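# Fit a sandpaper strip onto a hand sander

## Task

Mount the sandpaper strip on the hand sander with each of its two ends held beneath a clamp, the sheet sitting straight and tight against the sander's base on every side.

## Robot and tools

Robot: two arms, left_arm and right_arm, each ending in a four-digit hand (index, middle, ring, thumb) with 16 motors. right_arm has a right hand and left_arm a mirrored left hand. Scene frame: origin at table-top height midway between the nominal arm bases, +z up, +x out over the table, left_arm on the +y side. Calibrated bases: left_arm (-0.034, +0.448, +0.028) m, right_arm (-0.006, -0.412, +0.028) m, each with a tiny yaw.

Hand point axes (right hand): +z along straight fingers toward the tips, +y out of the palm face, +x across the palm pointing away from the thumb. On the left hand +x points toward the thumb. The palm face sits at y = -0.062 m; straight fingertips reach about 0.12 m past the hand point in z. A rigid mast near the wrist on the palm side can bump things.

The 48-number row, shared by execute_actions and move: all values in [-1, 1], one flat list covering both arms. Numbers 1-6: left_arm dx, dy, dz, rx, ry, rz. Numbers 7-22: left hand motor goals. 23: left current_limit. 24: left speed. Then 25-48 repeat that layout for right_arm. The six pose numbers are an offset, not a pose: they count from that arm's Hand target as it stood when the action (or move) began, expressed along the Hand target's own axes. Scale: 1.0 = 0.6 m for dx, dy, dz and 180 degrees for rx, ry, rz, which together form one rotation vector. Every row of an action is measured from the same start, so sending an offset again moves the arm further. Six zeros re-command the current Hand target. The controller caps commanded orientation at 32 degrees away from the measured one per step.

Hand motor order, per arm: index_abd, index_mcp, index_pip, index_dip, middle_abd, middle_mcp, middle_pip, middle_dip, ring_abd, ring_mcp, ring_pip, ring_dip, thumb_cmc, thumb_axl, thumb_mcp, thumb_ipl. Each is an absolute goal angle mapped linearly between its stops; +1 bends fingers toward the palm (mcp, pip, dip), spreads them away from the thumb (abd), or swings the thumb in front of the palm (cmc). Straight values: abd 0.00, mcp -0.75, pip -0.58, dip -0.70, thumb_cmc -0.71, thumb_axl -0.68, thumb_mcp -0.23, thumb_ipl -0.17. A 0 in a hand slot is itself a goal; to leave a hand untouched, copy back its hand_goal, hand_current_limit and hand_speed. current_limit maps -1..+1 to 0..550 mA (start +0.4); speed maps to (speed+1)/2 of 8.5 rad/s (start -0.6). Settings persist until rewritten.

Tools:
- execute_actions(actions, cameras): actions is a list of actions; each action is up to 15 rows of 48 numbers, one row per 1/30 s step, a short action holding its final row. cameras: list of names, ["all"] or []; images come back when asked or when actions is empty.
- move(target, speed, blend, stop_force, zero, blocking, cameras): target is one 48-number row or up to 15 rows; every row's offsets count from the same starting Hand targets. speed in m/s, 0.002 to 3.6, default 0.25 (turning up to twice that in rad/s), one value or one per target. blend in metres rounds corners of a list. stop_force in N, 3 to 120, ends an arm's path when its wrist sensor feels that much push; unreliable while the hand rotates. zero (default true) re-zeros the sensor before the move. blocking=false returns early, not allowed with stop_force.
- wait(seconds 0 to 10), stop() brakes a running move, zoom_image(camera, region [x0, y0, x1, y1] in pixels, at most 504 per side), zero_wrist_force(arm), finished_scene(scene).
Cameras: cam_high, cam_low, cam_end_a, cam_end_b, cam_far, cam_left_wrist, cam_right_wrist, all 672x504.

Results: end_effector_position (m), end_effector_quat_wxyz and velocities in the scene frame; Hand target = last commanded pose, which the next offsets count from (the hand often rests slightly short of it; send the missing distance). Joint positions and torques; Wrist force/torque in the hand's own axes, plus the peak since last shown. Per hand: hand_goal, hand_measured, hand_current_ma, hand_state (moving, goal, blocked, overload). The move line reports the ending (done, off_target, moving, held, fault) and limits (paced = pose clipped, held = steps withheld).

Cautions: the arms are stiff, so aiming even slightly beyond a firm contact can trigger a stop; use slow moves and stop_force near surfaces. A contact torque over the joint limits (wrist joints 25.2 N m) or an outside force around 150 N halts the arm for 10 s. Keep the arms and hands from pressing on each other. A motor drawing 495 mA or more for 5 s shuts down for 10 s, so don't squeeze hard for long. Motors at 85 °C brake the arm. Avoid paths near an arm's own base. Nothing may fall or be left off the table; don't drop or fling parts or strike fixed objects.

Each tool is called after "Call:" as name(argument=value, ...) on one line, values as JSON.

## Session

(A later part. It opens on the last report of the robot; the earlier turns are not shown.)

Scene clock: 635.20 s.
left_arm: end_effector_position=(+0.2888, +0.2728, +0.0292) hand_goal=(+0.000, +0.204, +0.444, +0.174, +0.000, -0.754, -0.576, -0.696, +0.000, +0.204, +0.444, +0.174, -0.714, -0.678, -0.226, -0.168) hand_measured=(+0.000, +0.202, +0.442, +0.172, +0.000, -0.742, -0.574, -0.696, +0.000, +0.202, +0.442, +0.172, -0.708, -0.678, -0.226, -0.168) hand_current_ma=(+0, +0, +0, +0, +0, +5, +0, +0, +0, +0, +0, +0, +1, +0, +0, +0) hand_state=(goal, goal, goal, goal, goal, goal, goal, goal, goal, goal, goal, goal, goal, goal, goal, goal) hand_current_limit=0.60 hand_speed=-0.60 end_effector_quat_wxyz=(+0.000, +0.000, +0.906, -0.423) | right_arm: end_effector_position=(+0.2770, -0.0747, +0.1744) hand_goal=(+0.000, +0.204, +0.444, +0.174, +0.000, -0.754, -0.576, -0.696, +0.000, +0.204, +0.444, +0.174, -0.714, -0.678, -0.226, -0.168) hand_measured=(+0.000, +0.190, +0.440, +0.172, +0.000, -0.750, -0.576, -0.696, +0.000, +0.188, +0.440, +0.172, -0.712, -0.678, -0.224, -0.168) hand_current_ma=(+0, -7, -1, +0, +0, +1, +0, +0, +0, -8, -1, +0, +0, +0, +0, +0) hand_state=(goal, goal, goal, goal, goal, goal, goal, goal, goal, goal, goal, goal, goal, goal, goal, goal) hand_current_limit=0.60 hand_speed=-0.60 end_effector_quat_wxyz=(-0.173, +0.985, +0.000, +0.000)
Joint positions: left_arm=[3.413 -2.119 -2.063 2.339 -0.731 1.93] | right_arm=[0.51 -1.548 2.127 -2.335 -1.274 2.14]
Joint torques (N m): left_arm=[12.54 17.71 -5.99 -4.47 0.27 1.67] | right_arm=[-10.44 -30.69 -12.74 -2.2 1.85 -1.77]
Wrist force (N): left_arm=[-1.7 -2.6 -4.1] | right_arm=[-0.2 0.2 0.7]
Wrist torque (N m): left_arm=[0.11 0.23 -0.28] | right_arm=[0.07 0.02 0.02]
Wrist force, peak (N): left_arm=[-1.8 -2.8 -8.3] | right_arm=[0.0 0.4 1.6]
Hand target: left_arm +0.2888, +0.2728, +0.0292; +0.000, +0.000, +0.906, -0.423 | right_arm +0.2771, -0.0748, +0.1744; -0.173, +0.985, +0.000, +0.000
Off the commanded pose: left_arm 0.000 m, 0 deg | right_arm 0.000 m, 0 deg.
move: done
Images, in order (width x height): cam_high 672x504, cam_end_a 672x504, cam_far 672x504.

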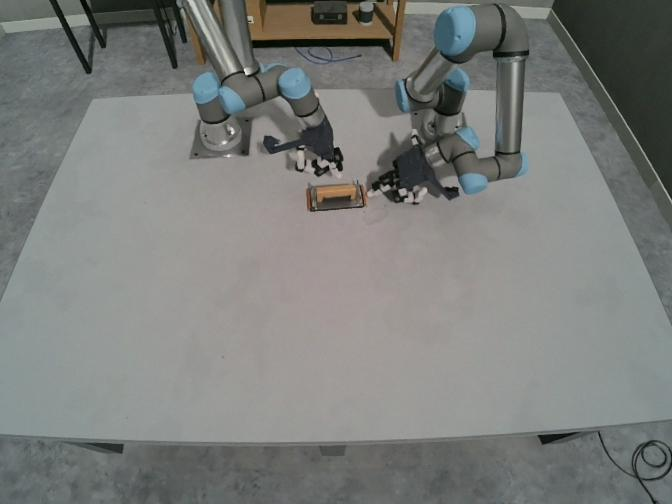

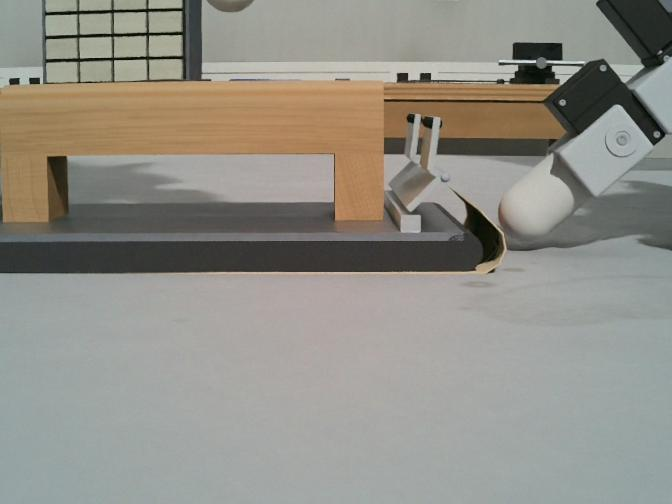

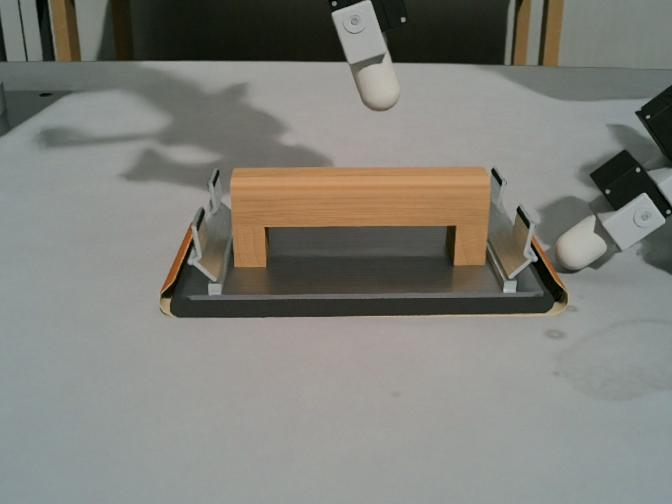

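Call:
move(target=[-0.0167, 0, 0, 0, 0, 0, 0, 0.205, 0.445, 0.174, 0, -0.7534, -0.5766, -0.6957, 0, 0.205, 0.445, 0.174, -0.714, -0.678, -0.226, -0.168, 0.6, -0.6, 0.04, 0.0068, 0.0188, 0, 0, 0, 0, 0.205, 0.445, 0.174, 0, -0.7534, -0.5766, -0.6957, 0, 0.205, 0.445, 0.174, -0.714, -0.678, -0.226, -0.168, 0.6, -0.6], speed=0.08, cameras=["cam_high", "cam_end_a", "cam_far"])

Call:
zoom_image(camera="cam_far", region=[280, 60, 630, 330])

Call:
zoom_image(camera="cam_high", region=[290, 130, 420, 230])

Scene clock: 673.30 s.
left_arm: end_effector_position=(+0.2988, +0.2728, +0.0292) hand_goal=(+0.000, +0.204, +0.444, +0.174, +0.000, -0.754, -0.576, -0.696, +0.000, +0.204, +0.444, +0.174, -0.714, -0.678, -0.226, -0.168) hand_measured=(+0.000, +0.202, +0.442, +0.172, +0.000, -0.742, -0.574, -0.696, +0.000, +0.202, +0.442, +0.172, -0.708, -0.678, -0.226, -0.168) hand_current_ma=(+0, +0, +0, +0, +0, +5, +0, +0, +0, +0, +0, +0, +1, +0, +0, +0) hand_state=(goal, goal, goal, goal, goal, goal, goal, goal, goal, goal, goal, goal, goal, goal, goal, goal) hand_current_limit=0.60 hand_speed=-0.60 end_effector_quat_wxyz=(+0.000, +0.000, +0.906, -0.423) | right_arm: end_effector_position=(+0.3009, -0.0748, +0.1625) hand_goal=(+0.000, +0.204, +0.444, +0.174, +0.000, -0.754, -0.576, -0.696, +0.000, +0.204, +0.444, +0.174, -0.714, -0.678, -0.226, -0.168) hand_measured=(+0.000, +0.190, +0.440, +0.172, +0.000, -0.750, -0.576, -0.696, +0.000, +0.188, +0.440, +0.172, -0.712, -0.678, -0.224, -0.168) hand_current_ma=(+0, -7, -1, +0, +0, +1, +0, +0, +0, -8, -1, +0, +0, +0, +0, +0) hand_state=(goal, goal, goal, goal, goal, goal, goal, goal, goal, goal, goal, goal, goal, goal, goal, goal) hand_current_limit=0.60 hand_speed=-0.60 end_effector_quat_wxyz=(-0.173, +0.985, +0.000, +0.000)
Joint positions: left_arm=[3.406 -2.132 -2.032 2.328 -0.729 1.92] | right_arm=[0.483 -1.492 2.102 -2.357 -1.269 2.112]
Joint torques (N m): left_arm=[-9.48 19.7 19.2 -4.31 3.12 -1.35] | right_arm=[-8.34 -11.66 -24.67 -4.35 1.8 -1.74]
Wrist force (N): left_arm=[-1.8 -2.5 -4.2] | right_arm=[0.0 0.1 0.8]
Wrist torque (N m): left_arm=[0.12 0.25 -0.17] | right_arm=[0.05 -0.01 0.05]
Wrist force, peak (N): left_arm=[-1.8 -2.6 -4.6] | right_arm=[0.1 0.2 0.8]
Hand target: left_arm +0.2989, +0.2728, +0.0292; +0.000, +0.000, +0.906, -0.423 | right_arm +0.3011, -0.0748, +0.1624; -0.173, +0.985, +0.000, +0.000
Off the commanded pose: left_arm 0.000 m, 0 deg | right_arm 0.000 m, 0 deg.
move: done
Images, in order (width x height): cam_high 672x504, cam_end_a 672x504, cam_far 672x504.

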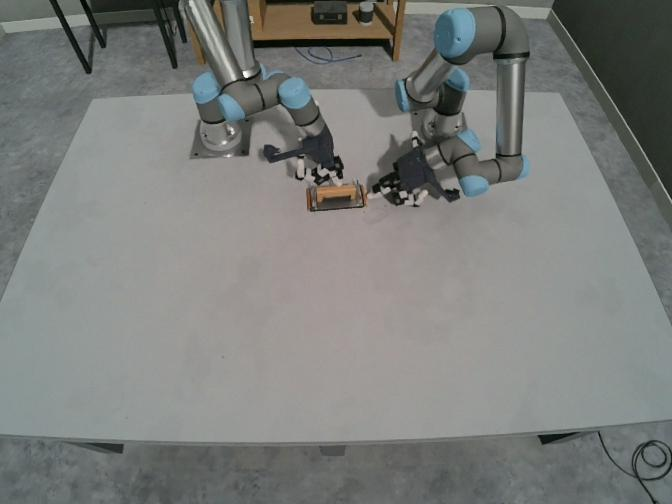

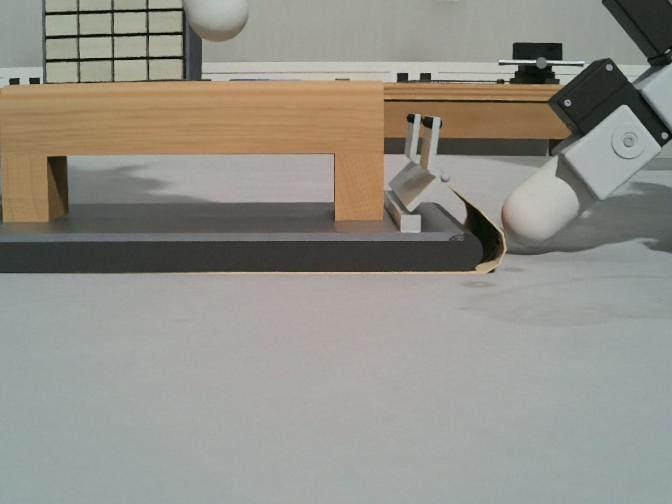

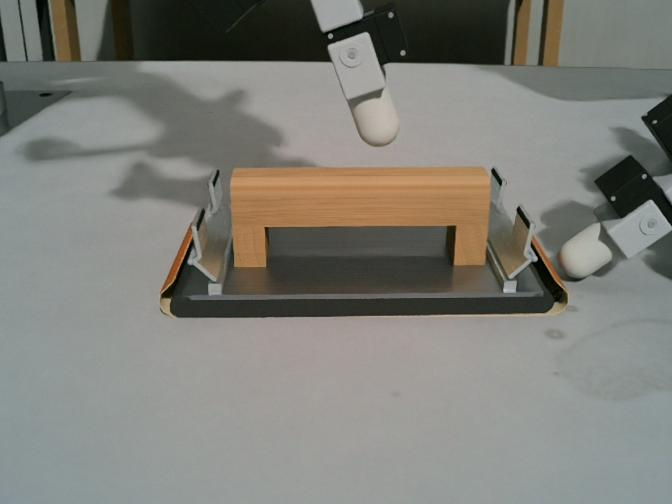

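Scaled by 1.440 from the camera's 672x504 image, which has a finer 960x720 frame.

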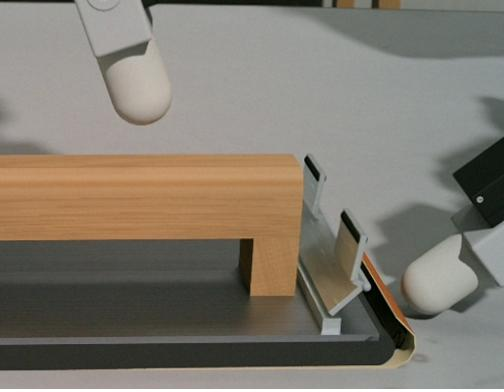

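Scaled by 3.877 from the camera's 672x504 image, which has a finer 960x720 frame.

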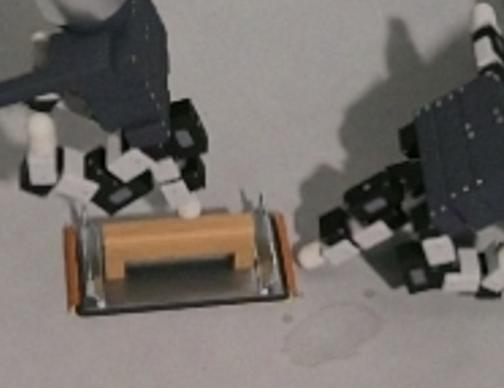

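Call:
move(target=[0, 0, 0, 0, 0, 0, 0, 0.205, 0.445, 0.174, 0, -0.7534, -0.5766, -0.6957, 0, 0.205, 0.445, 0.174, -0.714, -0.678, -0.226, -0.168, 0.6, -0.6, 0.01, 0.0051, 0.0141, 0, 0, 0, 0, 0.205, 0.445, 0.174, 0, -0.7534, -0.5766, -0.6957, 0, 0.205, 0.445, 0.174, -0.714, -0.678, -0.226, -0.168, 0.6, -0.6], speed=0.06, stop_force=5)

Call:
move(target=[0, 0, 0, 0, 0, 0, 0, 0.205, 0.445, 0.174, 0, -0.7534, -0.5766, -0.6957, 0, 0.205, 0.445, 0.174, -0.714, -0.678, -0.226, -0.168, 0.6, -0.6, 0, 0.0057, 0.0157, 0, 0, 0, 0, 0.205, 0.445, 0.174, 0, -0.7534, -0.5766, -0.6957, 0, 0.205, 0.445, 0.174, -0.714, -0.678, -0.226, -0.168, 0.6, -0.6], speed=0.01, stop_force=6, cameras=["cam_high", "cam_end_a", "cam_far"])

Call:
zoom_image(camera="cam_far", region=[280, 60, 630, 330])

Scene clock: 682.70 s.
left_arm: end_effector_position=(+0.2989, +0.2728, +0.0292) hand_goal=(+0.000, +0.204, +0.444, +0.174, +0.000, -0.754, -0.576, -0.696, +0.000, +0.204, +0.444, +0.174, -0.714, -0.678, -0.226, -0.168) hand_measured=(+0.000, +0.202, +0.442, +0.172, +0.000, -0.742, -0.574, -0.696, +0.000, +0.202, +0.442, +0.172, -0.708, -0.678, -0.226, -0.168) hand_current_ma=(+0, +0, +0, +0, +0, +5, +0, +0, +0, +0, +0, +0, +1, +0, +0, +0) hand_state=(goal, goal, goal, goal, goal, goal, goal, goal, goal, goal, goal, goal, goal, goal, goal, goal) hand_current_limit=0.60 hand_speed=-0.60 end_effector_quat_wxyz=(+0.000, +0.000, +0.906, -0.423) | right_arm: end_effector_position=(+0.3071, -0.0748, +0.1534) hand_goal=(+0.000, +0.204, +0.444, +0.174, +0.000, -0.754, -0.576, -0.696, +0.000, +0.204, +0.444, +0.174, -0.714, -0.678, -0.226, -0.168) hand_measured=(+0.000, +0.190, +0.440, +0.172, +0.000, -0.750, -0.576, -0.696, +0.000, +0.188, +0.440, +0.172, -0.712, -0.678, -0.224, -0.168) hand_current_ma=(+0, -7, -1, +0, +0, +1, +0, +0, +0, -8, -1, +0, +0, +0, +0, +0) hand_state=(goal, goal, goal, goal, goal, goal, goal, goal, goal, goal, goal, goal, goal, goal, goal, goal) hand_current_limit=0.60 hand_speed=-0.60 end_effector_quat_wxyz=(-0.173, +0.985, +0.000, +0.000)
Joint positions: left_arm=[3.406 -2.132 -2.032 2.328 -0.729 1.919] | right_arm=[0.476 -1.468 2.103 -2.38 -1.268 2.105]
Joint torques (N m): left_arm=[-9.48 20.01 20.99 -4.29 3.07 -1.47] | right_arm=[-10.06 -12.81 -10.76 -4.22 1.95 -1.78]
Wrist force (N): left_arm=[-1.9 -2.3 -4.2] | right_arm=[-0.1 0.1 0.6]
Wrist torque (N m): left_arm=[0.16 0.27 -0.19] | right_arm=[0.07 0.01 0.05]
Wrist force, peak (N): left_arm=[-1.8 -2.8 -4.4] | right_arm=[-0.7 0.1 0.9]
Hand target: left_arm +0.2989, +0.2728, +0.0292; +0.000, +0.000, +0.906, -0.423 | right_arm +0.3071, -0.0748, +0.1534; -0.173, +0.985, +0.000, +0.000
Off the commanded pose: left_arm 0.000 m, 0 deg | right_arm 0.000 m, 0 deg.
move: done

Scene clock: 684.40 s.
left_arm: end_effector_position=(+0.2989, +0.2728, +0.0292) hand_goal=(+0.000, +0.204, +0.444, +0.174, +0.000, -0.754, -0.576, -0.696, +0.000, +0.204, +0.444, +0.174, -0.714, -0.678, -0.226, -0.168) hand_measured=(+0.000, +0.202, +0.442, +0.172, +0.000, -0.742, -0.574, -0.696, +0.000, +0.202, +0.442, +0.172, -0.708, -0.678, -0.226, -0.168) hand_current_ma=(+0, +0, +0, +0, +0, +5, +0, +0, +0, +0, +0, +0, +1, +0, +0, +0) hand_state=(goal, goal, goal, goal, goal, goal, goal, goal, goal, goal, goal, goal, goal, goal, goal, goal) hand_current_limit=0.60 hand_speed=-0.60 end_effector_quat_wxyz=(+0.000, +0.000, +0.906, -0.423) | right_arm: end_effector_position=(+0.3071, -0.0748, +0.1483) hand_goal=(+0.000, +0.204, +0.444, +0.174, +0.000, -0.754, -0.576, -0.696, +0.000, +0.204, +0.444, +0.174, -0.714, -0.678, -0.226, -0.168) hand_measured=(+0.000, +0.190, +0.440, +0.172, -0.002, -0.752, -0.576, -0.694, +0.000, +0.188, +0.440, +0.172, -0.712, -0.678, -0.224, -0.168) hand_current_ma=(+0, -7, -1, +0, +0, +0, +0, +0, +0, -8, -1, +0, +0, +0, +0, +0) hand_state=(goal, goal, goal, goal, goal, goal, goal, goal, goal, goal, goal, goal, goal, goal, goal, goal) hand_current_limit=0.60 hand_speed=-0.60 end_effector_quat_wxyz=(-0.173, +0.985, +0.000, +0.000)
Joint positions: left_arm=[3.406 -2.132 -2.032 2.328 -0.729 1.919] | right_arm=[0.476 -1.46 2.109 -2.395 -1.268 2.105]
Joint torques (N m): left_arm=[-8.87 18.46 20.84 -4.16 3.05 -1.29] | right_arm=[-2.59 -30.97 -22.74 -0.98 1.57 -1.61]
Wrist force (N): left_arm=[-1.5 -2.5 -4.4] | right_arm=[-0.3 -0.5 -7.5]
Wrist torque (N m): left_arm=[0.14 0.21 -0.16] | right_arm=[0.64 0.21 0.02]
Wrist force, peak (N): left_arm=[-2.0 -2.6 -4.4] | right_arm=[-0.1 -1.0 -12.3]
Hand target: left_arm +0.2989, +0.2728, +0.0292; +0.000, +0.000, +0.906, -0.423 | right_arm +0.3071, -0.0748, +0.1483; -0.173, +0.985, +0.000, +0.000 (not the last commanded pose)
Off the commanded pose: left_arm 0.000 m, 0 deg | right_arm 0.005 m, 0 deg.
move: contact (right_arm)
Images, in order (width x height): cam_high 672x504, cam_end_a 672x504, cam_far 672x504.

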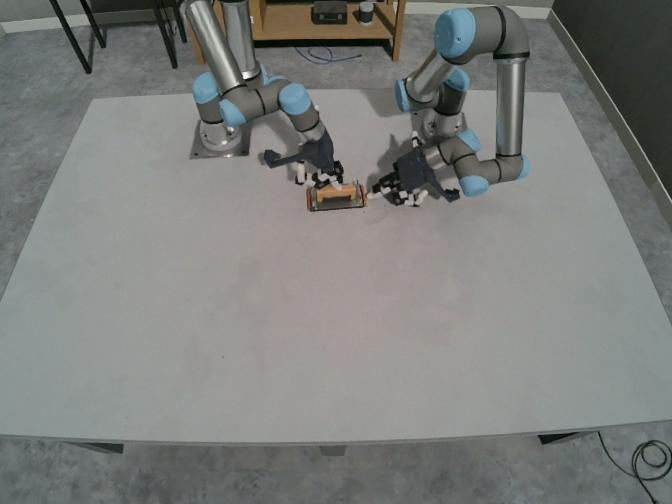

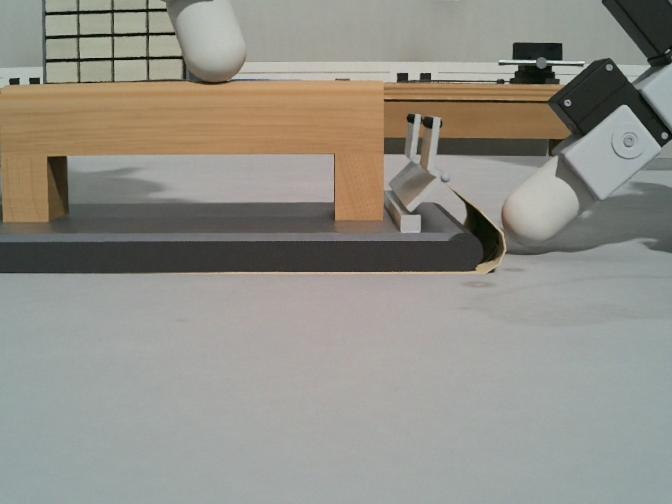

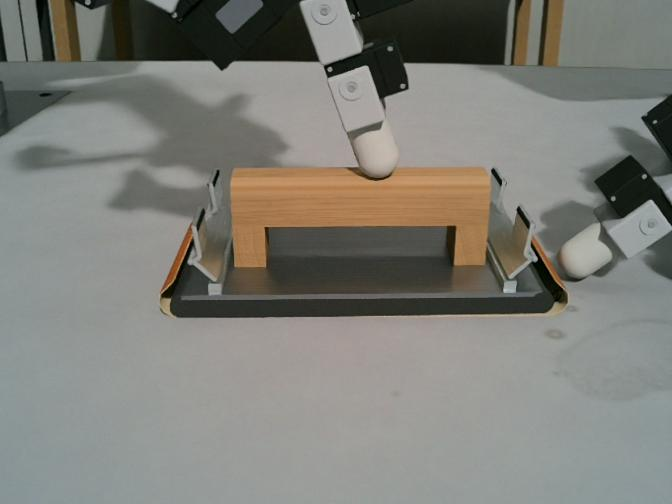

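Scaled by 1.440 from the camera's 672x504 image, which has a finer 960x720 frame.

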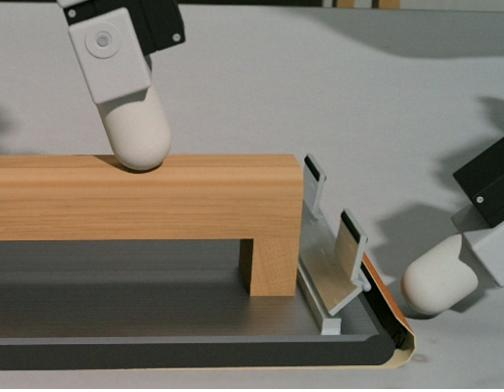

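Call:
move(target=[[0, -0.0022, 0.0106, 0, 0, 0, 0, 0.205, 0.445, 0.174, 0, -0.7534, -0.5766, -0.6957, 0, 0.205, 0.445, 0.174, -0.714, -0.678, -0.226, -0.168, 0.6, -0.6, 0, 0, 0, 0, 0, 0, 0, 0.205, 0.445, 0.174, 0, -0.7534, -0.5766, -0.6957, 0, 0.205, 0.445, 0.174, -0.714, -0.678, -0.226, -0.168, 0.6, -0.6], [0, -0.0097, 0.0193, 0, 0, 0, 0, 0.205, 0.445, 0.174, 0, -0.7534, -0.5766, -0.6957, 0, 0.205, 0.445, 0.174, -0.714, -0.678, -0.226, -0.168, 0.6, -0.6, 0, 0, 0, 0, 0, 0, 0, 0.205, 0.445, 0.174, 0, -0.7534, -0.5766, -0.6957, 0, 0.205, 0.445, 0.174, -0.714, -0.678, -0.226, -0.168, 0.6, -0.6]], speed=[0.04, 0.02], blend=[0.002, 0], cameras=["cam_end_a", "cam_far"])

Call:
zoom_image(camera="cam_end_a", region=[400, 150, 540, 290])

Call:
zoom_image(camera="cam_far", region=[470, 150, 610, 330])

Scene clock: 700.87 s.
left_arm: end_effector_position=(+0.2988, +0.2602, +0.0262) hand_goal=(+0.000, +0.204, +0.444, +0.174, +0.000, -0.754, -0.576, -0.696, +0.000, +0.204, +0.444, +0.174, -0.714, -0.678, -0.226, -0.168) hand_measured=(+0.000, +0.202, +0.442, +0.172, +0.002, -0.748, -0.576, -0.698, +0.000, +0.202, +0.442, +0.172, -0.708, -0.678, -0.226, -0.168) hand_current_ma=(+0, +0, +0, +0, +0, +2, +0, +0, +0, +0, +0, +0, +1, +0, +0, +0) hand_state=(goal, goal, goal, goal, goal, goal, goal, goal, goal, goal, goal, goal, goal, goal, goal, goal) hand_current_limit=0.60 hand_speed=-0.60 end_effector_quat_wxyz=(+0.000, +0.000, +0.906, -0.423) | right_arm: end_effector_position=(+0.3071, -0.0748, +0.1483) hand_goal=(+0.000, +0.204, +0.444, +0.174, +0.000, -0.754, -0.576, -0.696, +0.000, +0.204, +0.444, +0.174, -0.714, -0.678, -0.226, -0.168) hand_measured=(+0.000, +0.190, +0.440, +0.172, -0.002, -0.752, -0.576, -0.694, +0.000, +0.188, +0.440, +0.172, -0.712, -0.678, -0.224, -0.168) hand_current_ma=(+0, -7, -1, +0, +0, +0, +0, +0, +0, -8, -1, +0, +0, +0, +0, +0) hand_state=(goal, goal, goal, goal, goal, goal, goal, goal, goal, goal, goal, goal, goal, goal, goal, goal) hand_current_limit=0.60 hand_speed=-0.60 end_effector_quat_wxyz=(-0.173, +0.985, +0.000, +0.000)
Joint positions: left_arm=[3.37 -2.134 -2.023 2.361 -0.72 1.866] | right_arm=[0.476 -1.46 2.109 -2.395 -1.268 2.105]
Joint torques (N m): left_arm=[-12.29 44.9 19.58 0.09 3.08 -1.62] | right_arm=[7.41 -29.99 -21.95 -1.44 1.67 -1.34]
Wrist force (N): left_arm=[-1.8 -2.6 -18.3] | right_arm=[-0.3 -0.1 -7.2]
Wrist torque (N m): left_arm=[1.21 -0.06 -0.19] | right_arm=[0.68 0.20 0.03]
Wrist force, peak (N): left_arm=[-1.8 -2.6 -18.3] | right_arm=[-0.2 -0.5 -7.7]
Hand target: left_arm +0.2988, +0.2602, +0.0262; +0.000, +0.000, +0.906, -0.423 | right_arm +0.3071, -0.0748, +0.1483; -0.173, +0.985, +0.000, +0.000
Off the commanded pose: left_arm 0.000 m, 0 deg | right_arm 0.000 m, 0 deg.
move: done
Images, in order (width x height): cam_end_a 672x504, cam_far 672x504.

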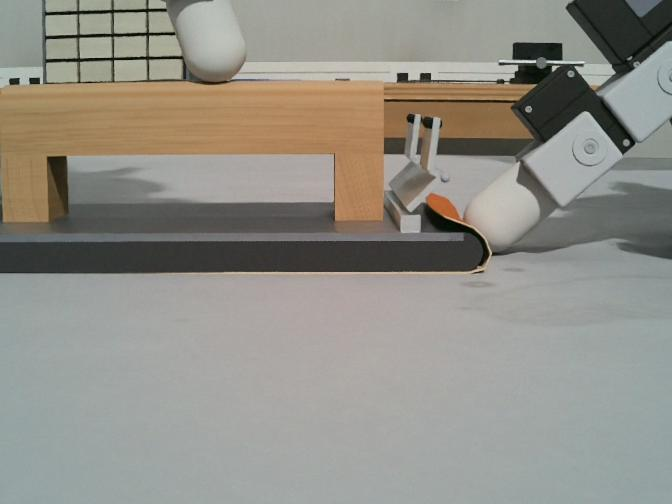

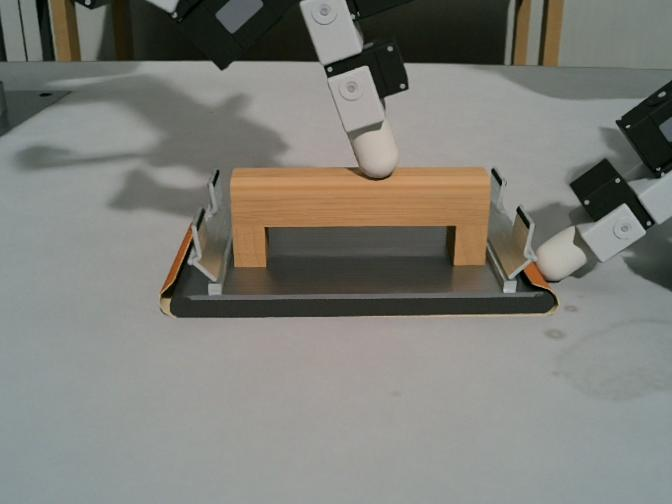

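Scaled by 3.600 from the camera's 672x504 image, which has a finer 960x720 frame.

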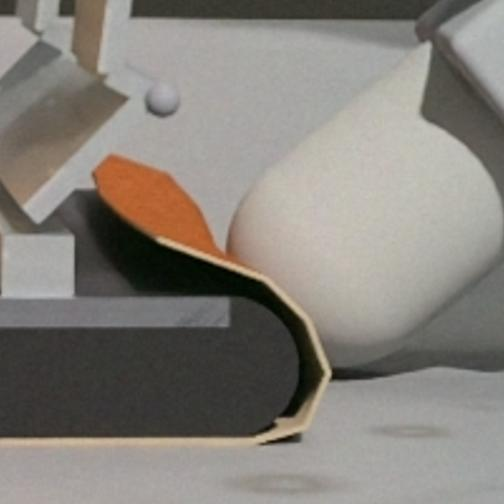

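Scaled by 2.800 from the camera's 672x504 image, which has a finer 960x720 frame.

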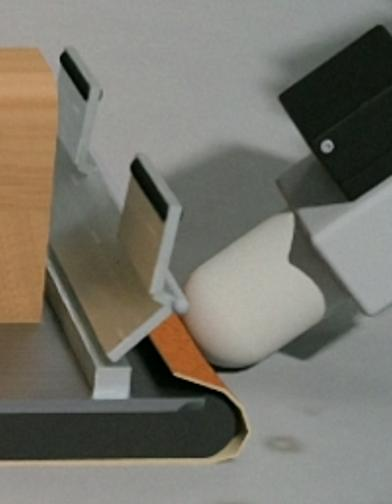

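Call:
move(target=[[0, -0.0051, -0.001, 0, 0, 0, 0, 0.205, 0.445, 0.174, 0, -0.7534, -0.5766, -0.6957, 0, 0.205, 0.445, 0.174, -0.714, -0.678, -0.226, -0.168, 0.6, -0.6, 0, 0, 0, 0, 0, 0, 0, 0.205, 0.445, 0.174, 0, -0.7534, -0.5766, -0.6957, 0, 0.205, 0.445, 0.174, -0.714, -0.678, -0.226, -0.168, 0.6, -0.6], [0, -0.0073, -0.0011, 0, 0, 0, 0, 0.205, 0.445, 0.174, 0, -0.7534, -0.5766, -0.6957, 0, 0.205, 0.445, 0.174, -0.714, -0.678, -0.226, -0.168, 0.6, -0.6, 0, 0, 0, 0, 0, 0, 0, 0.205, 0.445, 0.174, 0, -0.7534, -0.5766, -0.6957, 0, 0.205, 0.445, 0.174, -0.714, -0.678, -0.226, -0.168, 0.6, -0.6]], speed=[0.02, 0.02], blend=[0.001, 0], cameras=["cam_end_a", "cam_far"])

Call:
zoom_image(camera="cam_end_a", region=[400, 150, 540, 290])

Call:
zoom_image(camera="cam_far", region=[470, 150, 610, 330])

Scene clock: 715.33 s.
left_arm: end_effector_position=(+0.2988, +0.2579, +0.0299) hand_goal=(+0.000, +0.204, +0.444, +0.174, +0.000, -0.754, -0.576, -0.696, +0.000, +0.204, +0.444, +0.174, -0.714, -0.678, -0.226, -0.168) hand_measured=(+0.000, +0.202, +0.442, +0.172, +0.002, -0.732, -0.566, -0.694, +0.000, +0.202, +0.442, +0.172, -0.708, -0.678, -0.226, -0.168) hand_current_ma=(+0, +0, +0, +0, +0, +17, +3, +0, +0, +0, +0, +0, +1, +0, +0, +0) hand_state=(goal, goal, goal, goal, goal, blocked, goal, goal, goal, goal, goal, goal, goal, goal, goal, goal) hand_current_limit=0.60 hand_speed=-0.60 end_effector_quat_wxyz=(+0.000, +0.000, +0.906, -0.423) | right_arm: end_effector_position=(+0.3071, -0.0748, +0.1483) hand_goal=(+0.000, +0.204, +0.444, +0.174, +0.000, -0.754, -0.576, -0.696, +0.000, +0.204, +0.444, +0.174, -0.714, -0.678, -0.226, -0.168) hand_measured=(+0.000, +0.190, +0.440, +0.172, -0.002, -0.752, -0.576, -0.694, +0.000, +0.188, +0.440, +0.172, -0.712, -0.678, -0.224, -0.168) hand_current_ma=(+0, -7, -1, +0, +0, +0, +0, +0, +0, -8, -1, +0, +0, +0, +0, +0) hand_state=(goal, goal, goal, goal, goal, goal, goal, goal, goal, goal, goal, goal, goal, goal, goal, goal) hand_current_limit=0.60 hand_speed=-0.60 end_effector_quat_wxyz=(-0.173, +0.985, +0.000, +0.000)
Joint positions: left_arm=[3.363 -2.126 -2.02 2.357 -0.718 1.856] | right_arm=[0.476 -1.46 2.109 -2.395 -1.268 2.105]
Joint torques (N m): left_arm=[-9.96 45.51 19.84 -3.77 3.29 -1.14] | right_arm=[8.29 -30.99 -23.29 -1.99 1.45 -0.9]
Wrist force (N): left_arm=[-1.9 -1.6 -10.7] | right_arm=[-0.1 0.0 -6.5]
Wrist torque (N m): left_arm=[0.57 0.10 -0.20] | right_arm=[0.67 0.17 0.05]
Wrist force, peak (N): left_arm=[-1.6 -2.6 -19.4] | right_arm=[0.1 -0.4 -7.7]
Hand target: left_arm +0.2988, +0.2579, +0.0300; +0.000, +0.000, +0.906, -0.423 | right_arm +0.3071, -0.0748, +0.1483; -0.173, +0.985, +0.000, +0.000
Off the commanded pose: left_arm 0.000 m, 0 deg | right_arm 0.000 m, 0 deg.
move: done; blend cut to 0.0007 m at target 1
Images, in order (width x height): cam_end_a 672x504, cam_far 672x504.

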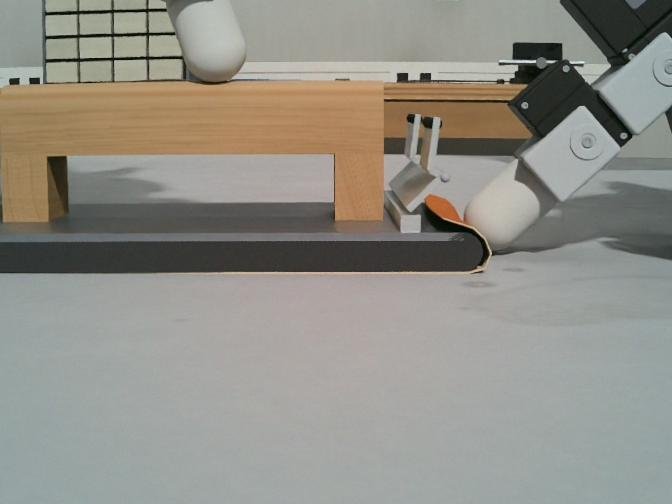

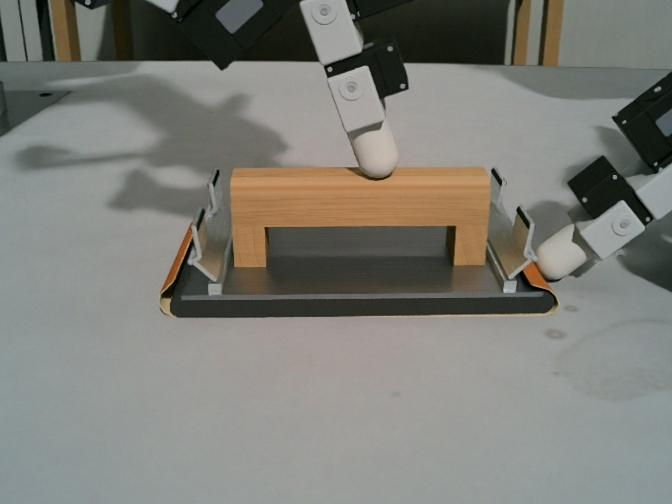

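Scaled by 3.600 from the camera's 672x504 image, which has a finer 960x720 frame.

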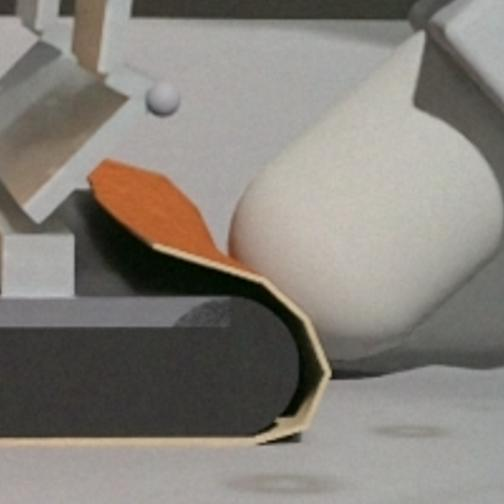

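Scaled by 2.800 from the camera's 672x504 image, which has a finer 960x720 frame.

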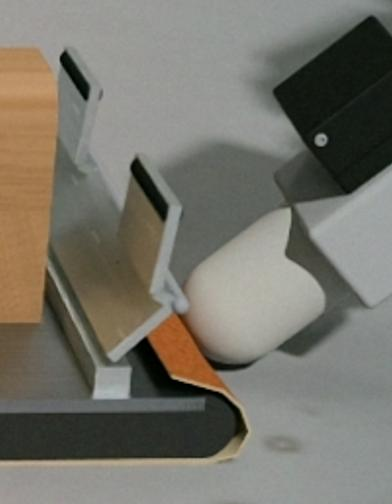

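Call:
execute_actions(actions=[[[0, 0, 0, 0, 0, 0, 0, 0.205, 0.445, 0.174, 0, -0.82, -0.5766, -0.6957, 0, 0.205, 0.445, 0.174, -0.714, -0.678, -0.226, -0.168, 0.6, -0.9, 0, 0, 0, 0, 0, 0, 0, 0.205, 0.445, 0.174, 0, -0.7534, -0.5766, -0.6957, 0, 0.205, 0.445, 0.174, -0.714, -0.678, -0.226, -0.168, 0.6, -0.6]], [[0, 0, 0, 0, 0, 0, 0, 0.205, 0.445, 0.174, 0, -0.88, -0.5766, -0.6957, 0, 0.205, 0.445, 0.174, -0.714, -0.678, -0.226, -0.168, 0.6, -0.9, 0, 0, 0, 0, 0, 0, 0, 0.205, 0.445, 0.174, 0, -0.7534, -0.5766, -0.6957, 0, 0.205, 0.445, 0.174, -0.714, -0.678, -0.226, -0.168, 0.6, -0.6]]], cameras=["cam_end_a", "cam_far"])

Call:
zoom_image(camera="cam_end_a", region=[400, 150, 540, 290])

Scene clock: 724.93 s.
left_arm: end_effector_position=(+0.2988, +0.2579, +0.0300) hand_goal=(+0.000, +0.204, +0.444, +0.174, +0.000, -0.880, -0.576, -0.696, +0.000, +0.204, +0.444, +0.174, -0.714, -0.678, -0.226, -0.168) hand_measured=(+0.000, +0.202, +0.442, +0.172, +0.002, -0.758, -0.542, -0.676, +0.000, +0.202, +0.442, +0.172, -0.708, -0.678, -0.226, -0.168) hand_current_ma=(+0, +0, +0, +0, +0, +318, +30, +13, +0, +0, +0, +0, +1, +0, +0, +0) hand_state=(goal, goal, goal, goal, goal, blocked, blocked, blocked, goal, goal, goal, goal, goal, goal, goal, goal) hand_current_limit=0.60 hand_speed=-0.90 end_effector_quat_wxyz=(+0.000, +0.000, +0.906, -0.423) | right_arm: end_effector_position=(+0.3071, -0.0748, +0.1483) hand_goal=(+0.000, +0.204, +0.444, +0.174, +0.000, -0.754, -0.576, -0.696, +0.000, +0.204, +0.444, +0.174, -0.714, -0.678, -0.226, -0.168) hand_measured=(+0.000, +0.190, +0.440, +0.172, -0.002, -0.752, -0.576, -0.694, +0.000, +0.188, +0.440, +0.172, -0.712, -0.678, -0.224, -0.168) hand_current_ma=(+0, -7, -1, +0, +0, +0, +0, +0, +0, -8, -1, +0, +0, +0, +0, +0) hand_state=(goal, goal, goal, goal, goal, goal, goal, goal, goal, goal, goal, goal, goal, goal, goal, goal) hand_current_limit=0.60 hand_speed=-0.60 end_effector_quat_wxyz=(-0.173, +0.985, +0.000, +0.000)
Joint positions: left_arm=[3.363 -2.125 -2.02 2.357 -0.718 1.856] | right_arm=[0.476 -1.46 2.109 -2.395 -1.268 2.105]
Joint torques (N m): left_arm=[-12.89 46.88 18.52 -3.82 3.03 -1.46] | right_arm=[6.94 -30.46 -21.83 -2.61 1.35 -0.54]
Wrist force (N): left_arm=[-1.7 -0.7 -11.4] | right_arm=[0.0 -0.6 -7.6]
Wrist torque (N m): left_arm=[0.41 0.07 -0.22] | right_arm=[0.64 0.17 0.04]
Wrist force, peak (N): left_arm=[-1.9 -2.5 -11.4] | right_arm=[0.0 -0.5 -7.8]
Hand target: left_arm +0.2988, +0.2579, +0.0300; +0.000, +0.000, +0.906, -0.423 | right_arm +0.3071, -0.0748, +0.1483; -0.173, +0.985, +0.000, +0.000
Off the commanded pose: left_arm 0.000 m, 0 deg | right_arm 0.000 m, 0 deg.
Images, in order (width x height): cam_end_a 672x504, cam_far 672x504.

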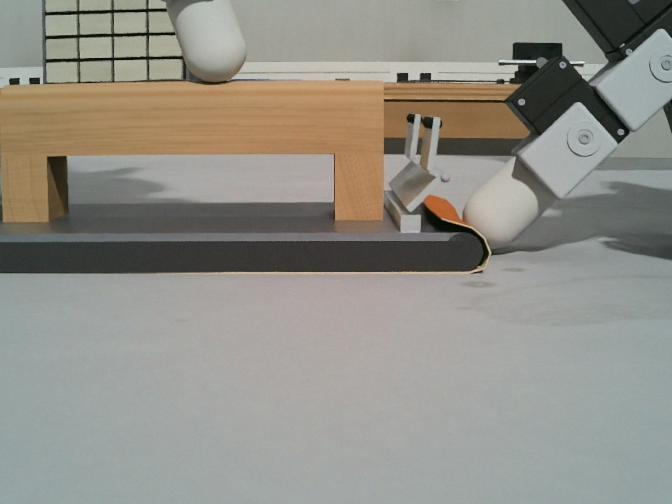

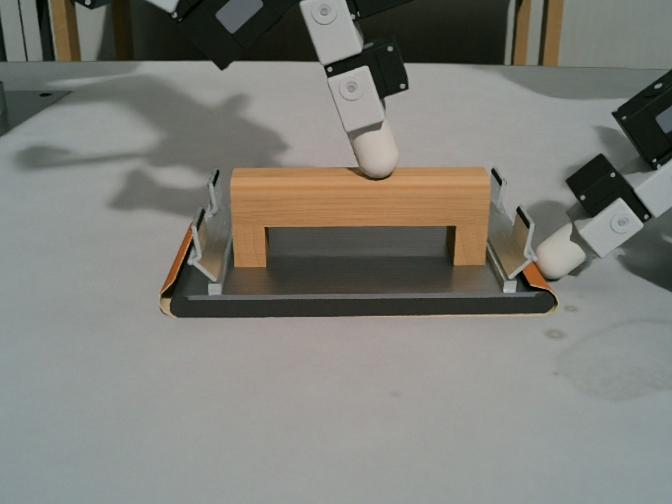

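Scaled by 3.600 from the camera's 672x504 image, which has a finer 960x720 frame.

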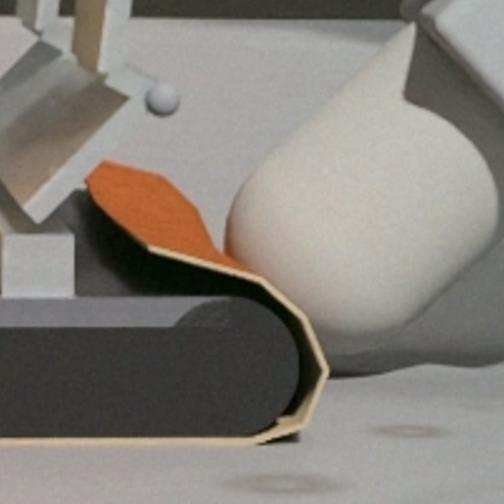

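Call:
move(target=[[0, 0.0006, -0.0008, 0, 0, 0, 0, 0.205, 0.445, 0.174, 0, -0.88, -0.5766, -0.6957, 0, 0.205, 0.445, 0.174, -0.714, -0.678, -0.226, -0.168, 0.6, -0.9, 0, -0.02, -0.0548, 0, 0, 0, 0, 0.205, 0.445, 0.174, 0, -0.7534, -0.5766, -0.6957, 0, 0.205, 0.445, 0.174, -0.714, -0.678, -0.226, -0.168, 0.6, -0.6], [0, 0.0006, -0.0008, 0, 0, 0, 0, 0.205, 0.445, 0.174, 0, -0.88, -0.5766, -0.6957, 0, 0.205, 0.445, 0.174, -0.714, -0.678, -0.226, -0.168, 0.6, -0.9, -0.0683, -0.122, -0.0177, 0, 0, 0, 0, 0.205, 0.445, 0.174, 0, -0.7534, -0.5766, -0.6957, 0, 0.205, 0.445, 0.174, -0.714, -0.678, -0.226, -0.168, 0.6, -0.6], [0, 0.0006, -0.0008, 0, 0, 0, 0, 0.205, 0.445, 0.174, 0, -0.88, -0.5766, -0.6957, 0, 0.205, 0.445, 0.174, -0.714, -0.678, -0.226, -0.168, 0.6, -0.9, -0.0683, -0.1065, 0.0247, 0, 0, 0, 0, 0.205, 0.445, 0.174, 0, -0.7534, -0.5766, -0.6957, 0, 0.205, 0.445, 0.174, -0.714, -0.678, -0.226, -0.168, 0.6, -0.6]], speed=[0.06, 0.12, 0.08], blend=[0.005, 0.005, 0], cameras=["cam_high", "cam_end_a", "cam_far"])

Call:
zoom_image(camera="cam_far", region=[440, 80, 640, 330])

Call:
zoom_image(camera="cam_end_a", region=[360, 20, 540, 290])

Call:
zoom_image(camera="cam_high", region=[320, 160, 400, 220])

Scene clock: 763.00 s.
left_arm: end_effector_position=(+0.2988, +0.2585, +0.0300) hand_goal=(+0.000, +0.204, +0.444, +0.174, +0.000, -0.880, -0.576, -0.696, +0.000, +0.204, +0.444, +0.174, -0.714, -0.678, -0.226, -0.168) hand_measured=(+0.000, +0.202, +0.442, +0.172, +0.002, -0.852, -0.564, -0.688, +0.000, +0.202, +0.442, +0.172, -0.708, -0.678, -0.226, -0.168) hand_current_ma=(+0, +0, +0, +0, +0, +25, +6, +2, +0, +0, +0, +0, +1, +0, +0, +0) hand_state=(goal, goal, goal, goal, goal, blocked, goal, goal, goal, goal, goal, goal, goal, goal, goal, goal) hand_current_limit=0.60 hand_speed=-0.90 end_effector_quat_wxyz=(+0.000, +0.000, +0.906, -0.423) | right_arm: end_effector_position=(+0.2661, -0.0096, +0.1563) hand_goal=(+0.000, +0.204, +0.444, +0.174, +0.000, -0.754, -0.576, -0.696, +0.000, +0.204, +0.444, +0.174, -0.714, -0.678, -0.226, -0.168) hand_measured=(+0.000, +0.190, +0.440, +0.172, -0.002, -0.750, -0.576, -0.694, +0.000, +0.188, +0.440, +0.172, -0.712, -0.678, -0.224, -0.168) hand_current_ma=(+0, -7, -1, +0, +0, +1, +0, +0, +0, -8, -1, +0, +0, +0, +0, +0) hand_state=(goal, goal, goal, goal, goal, goal, goal, goal, goal, goal, goal, goal, goal, goal, goal, goal) hand_current_limit=0.60 hand_speed=-0.60 end_effector_quat_wxyz=(-0.173, +0.985, +0.000, +0.000)
Joint positions: left_arm=[3.364 -2.125 -2.02 2.355 -0.719 1.858] | right_arm=[0.64 -1.411 2.041 -2.423 -1.3 2.273]
Joint torques (N m): left_arm=[13.53 20.96 -5.35 -4.23 0.37 1.69] | right_arm=[9.49 -15.29 -10.39 -4.59 -1.2 1.54]
Wrist force (N): left_arm=[-1.9 -2.4 -4.3] | right_arm=[0.0 0.1 0.9]
Wrist torque (N m): left_arm=[0.11 0.27 -0.29] | right_arm=[0.06 -0.02 -0.06]
Wrist force, peak (N): left_arm=[-2.0 -0.7 -11.7] | right_arm=[-0.2 -0.7 -7.8]
Hand target: left_arm +0.2988, +0.2585, +0.0300; +0.000, +0.000, +0.906, -0.423 | right_arm +0.2661, -0.0096, +0.1562; -0.173, +0.985, +0.000, +0.000
Off the commanded pose: left_arm 0.000 m, 0 deg | right_arm 0.000 m, 0 deg.
move: done
Images, in order (width x height): cam_high 672x504, cam_end_a 672x504, cam_far 672x504.

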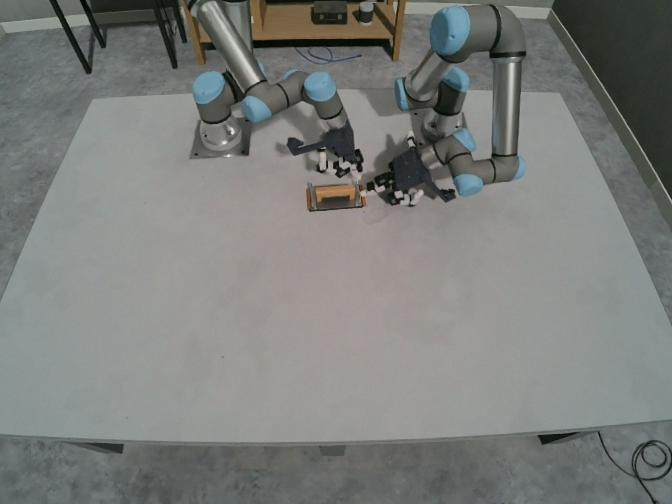

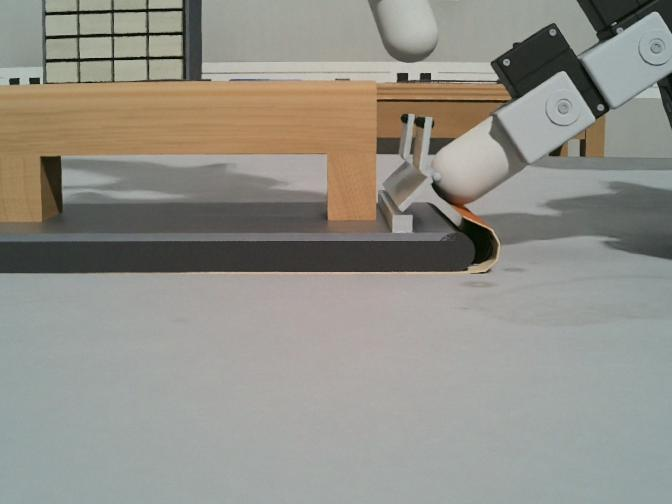

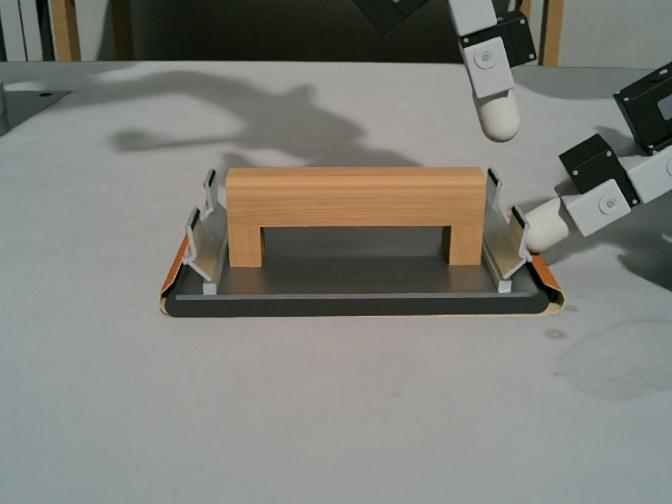

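Scaled by 2.016 from the camera's 672x504 image, which has a finer 960x720 frame.

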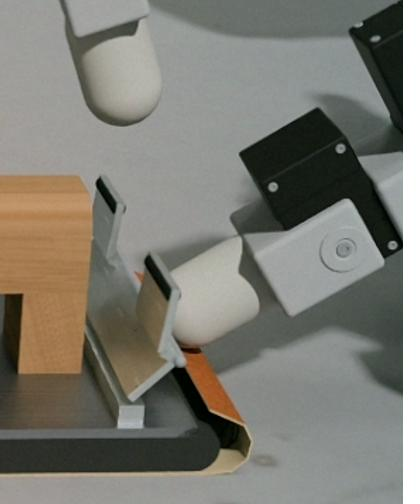

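Scaled by 1.867 from the camera's 672x504 image, which has a finer 960x720 frame.

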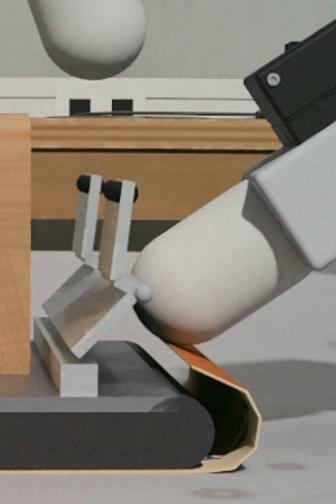

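Scaled by 6.300 from the camera's 672x504 image, which has a finer 960x720 frame.

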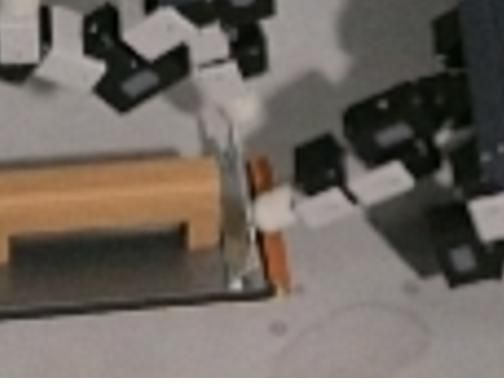

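Call:
move(target=[[0, 0.015, -0.0307, 0, 0, 0, 0, 0.205, 0.445, 0.174, 0, -0.85, -0.5766, -0.6957, 0, 0.205, 0.445, 0.174, -0.714, -0.678, -0.226, -0.168, 0.6, -0.9, 0, 0.0177, 0.0219, 0, 0, 0, 0, 0.205, 0.445, 0.174, 0, -0.7534, -0.5766, -0.6957, 0, 0.205, 0.445, 0.174, -0.714, -0.678, -0.226, -0.168, 0.6, -0.6], [0, 0.0204, -0.0242, 0, 0, 0, 0, 0.205, 0.445, 0.174, 0, -0.7534, -0.5766, -0.6957, 0, 0.205, 0.445, 0.174, -0.714, -0.678, -0.226, -0.168, 0.6, -0.6, 0, 0.0177, 0.0219, 0, 0, 0, 0, 0.205, 0.445, 0.174, 0, -0.7534, -0.5766, -0.6957, 0, 0.205, 0.445, 0.174, -0.714, -0.678, -0.226, -0.168, 0.6, -0.6]], speed=[0.06, 0.06], cameras=["cam_end_a", "cam_far"])

Call:
zoom_image(camera="cam_far", region=[440, 80, 640, 330])

Call:
zoom_image(camera="cam_end_a", region=[360, 20, 600, 290])

Scene clock: 777.17 s.
left_arm: end_effector_position=(+0.2989, +0.2775, +0.0299) hand_goal=(+0.000, +0.204, +0.444, +0.174, +0.000, -0.754, -0.576, -0.696, +0.000, +0.204, +0.444, +0.174, -0.714, -0.678, -0.226, -0.168) hand_measured=(+0.000, +0.202, +0.442, +0.172, +0.002, -0.748, -0.570, -0.694, +0.000, +0.202, +0.442, +0.172, -0.708, -0.678, -0.226, -0.168) hand_current_ma=(+0, +0, +0, +0, +0, +2, +1, +0, +0, +0, +0, +0, +1, +0, +0, +0) hand_state=(goal, goal, goal, goal, goal, goal, goal, goal, goal, goal, goal, goal, goal, goal, goal, goal) hand_current_limit=0.60 hand_speed=-0.60 end_effector_quat_wxyz=(+0.000, +0.000, +0.906, -0.423) | right_arm: end_effector_position=(+0.2661, -0.0151, +0.1402) hand_goal=(+0.000, +0.204, +0.444, +0.174, +0.000, -0.754, -0.576, -0.696, +0.000, +0.204, +0.444, +0.174, -0.714, -0.678, -0.226, -0.168) hand_measured=(+0.000, +0.190, +0.440, +0.172, -0.002, -0.750, -0.576, -0.694, +0.000, +0.188, +0.440, +0.172, -0.712, -0.678, -0.224, -0.168) hand_current_ma=(+0, -7, -1, +0, +0, +1, +0, +0, +0, -8, -1, +0, +0, +0, +0, +0) hand_state=(goal, goal, goal, goal, goal, goal, goal, goal, goal, goal, goal, goal, goal, goal, goal, goal) hand_current_limit=0.60 hand_speed=-0.60 end_effector_quat_wxyz=(-0.173, +0.985, +0.000, +0.000)
Joint positions: left_arm=[3.42 -2.132 -2.035 2.316 -0.732 1.939] | right_arm=[0.631 -1.396 2.073 -2.468 -1.298 2.264]
Joint torques (N m): left_arm=[-9.29 18.28 -4.06 -1.03 2.65 -1.48] | right_arm=[-10.87 -14.58 -10.09 -4.54 1.9 -1.66]
Wrist force (N): left_arm=[-1.6 -2.5 -4.0] | right_arm=[0.0 -0.1 1.1]
Wrist torque (N m): left_arm=[0.10 0.24 -0.17] | right_arm=[-0.02 -0.01 0.05]
Wrist force, peak (N): left_arm=[-1.7 -3.0 -4.8] | right_arm=[0.0 0.1 1.3]
Hand target: left_arm +0.2989, +0.2775, +0.0299; +0.000, +0.000, +0.906, -0.423 | right_arm +0.2661, -0.0151, +0.1402; -0.173, +0.985, +0.000, +0.000
Off the commanded pose: left_arm 0.000 m, 0 deg | right_arm 0.000 m, 0 deg.
move: done
Images, in order (width x height): cam_end_a 672x504, cam_far 672x504.

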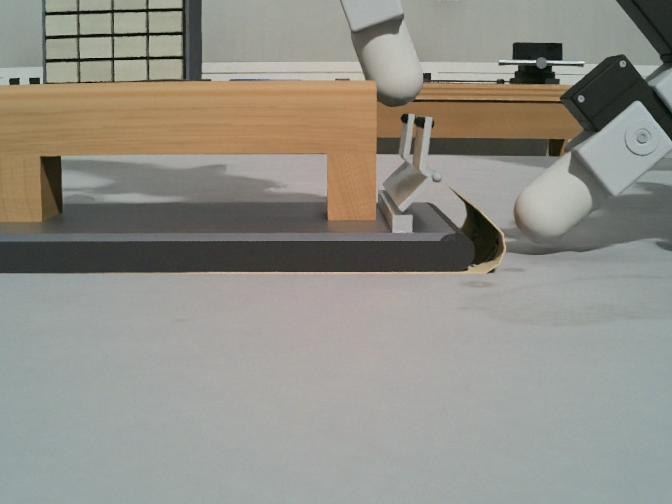

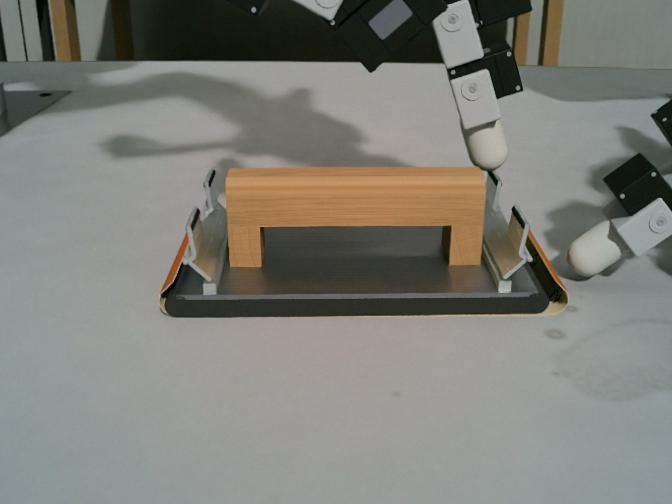

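Scaled by 2.016 from the camera's 672x504 image, which has a finer 960x720 frame.

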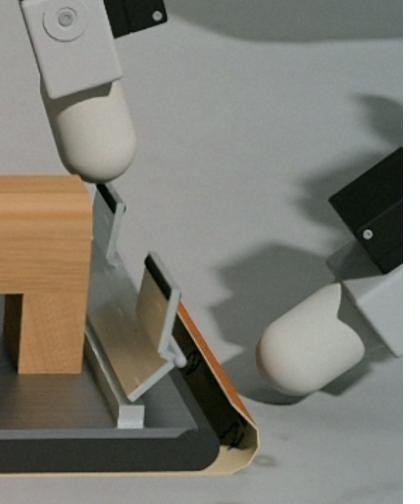

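Scaled by 1.867 from the camera's 672x504 image, which has a finer 960x720 frame.

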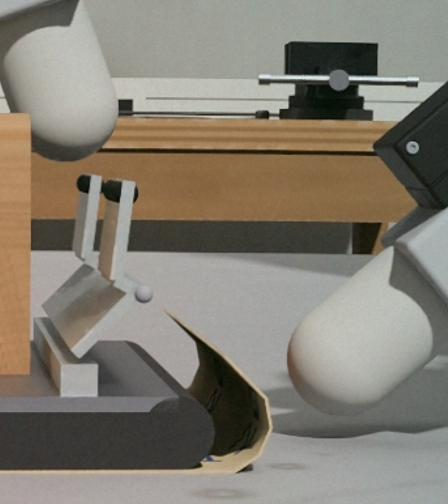

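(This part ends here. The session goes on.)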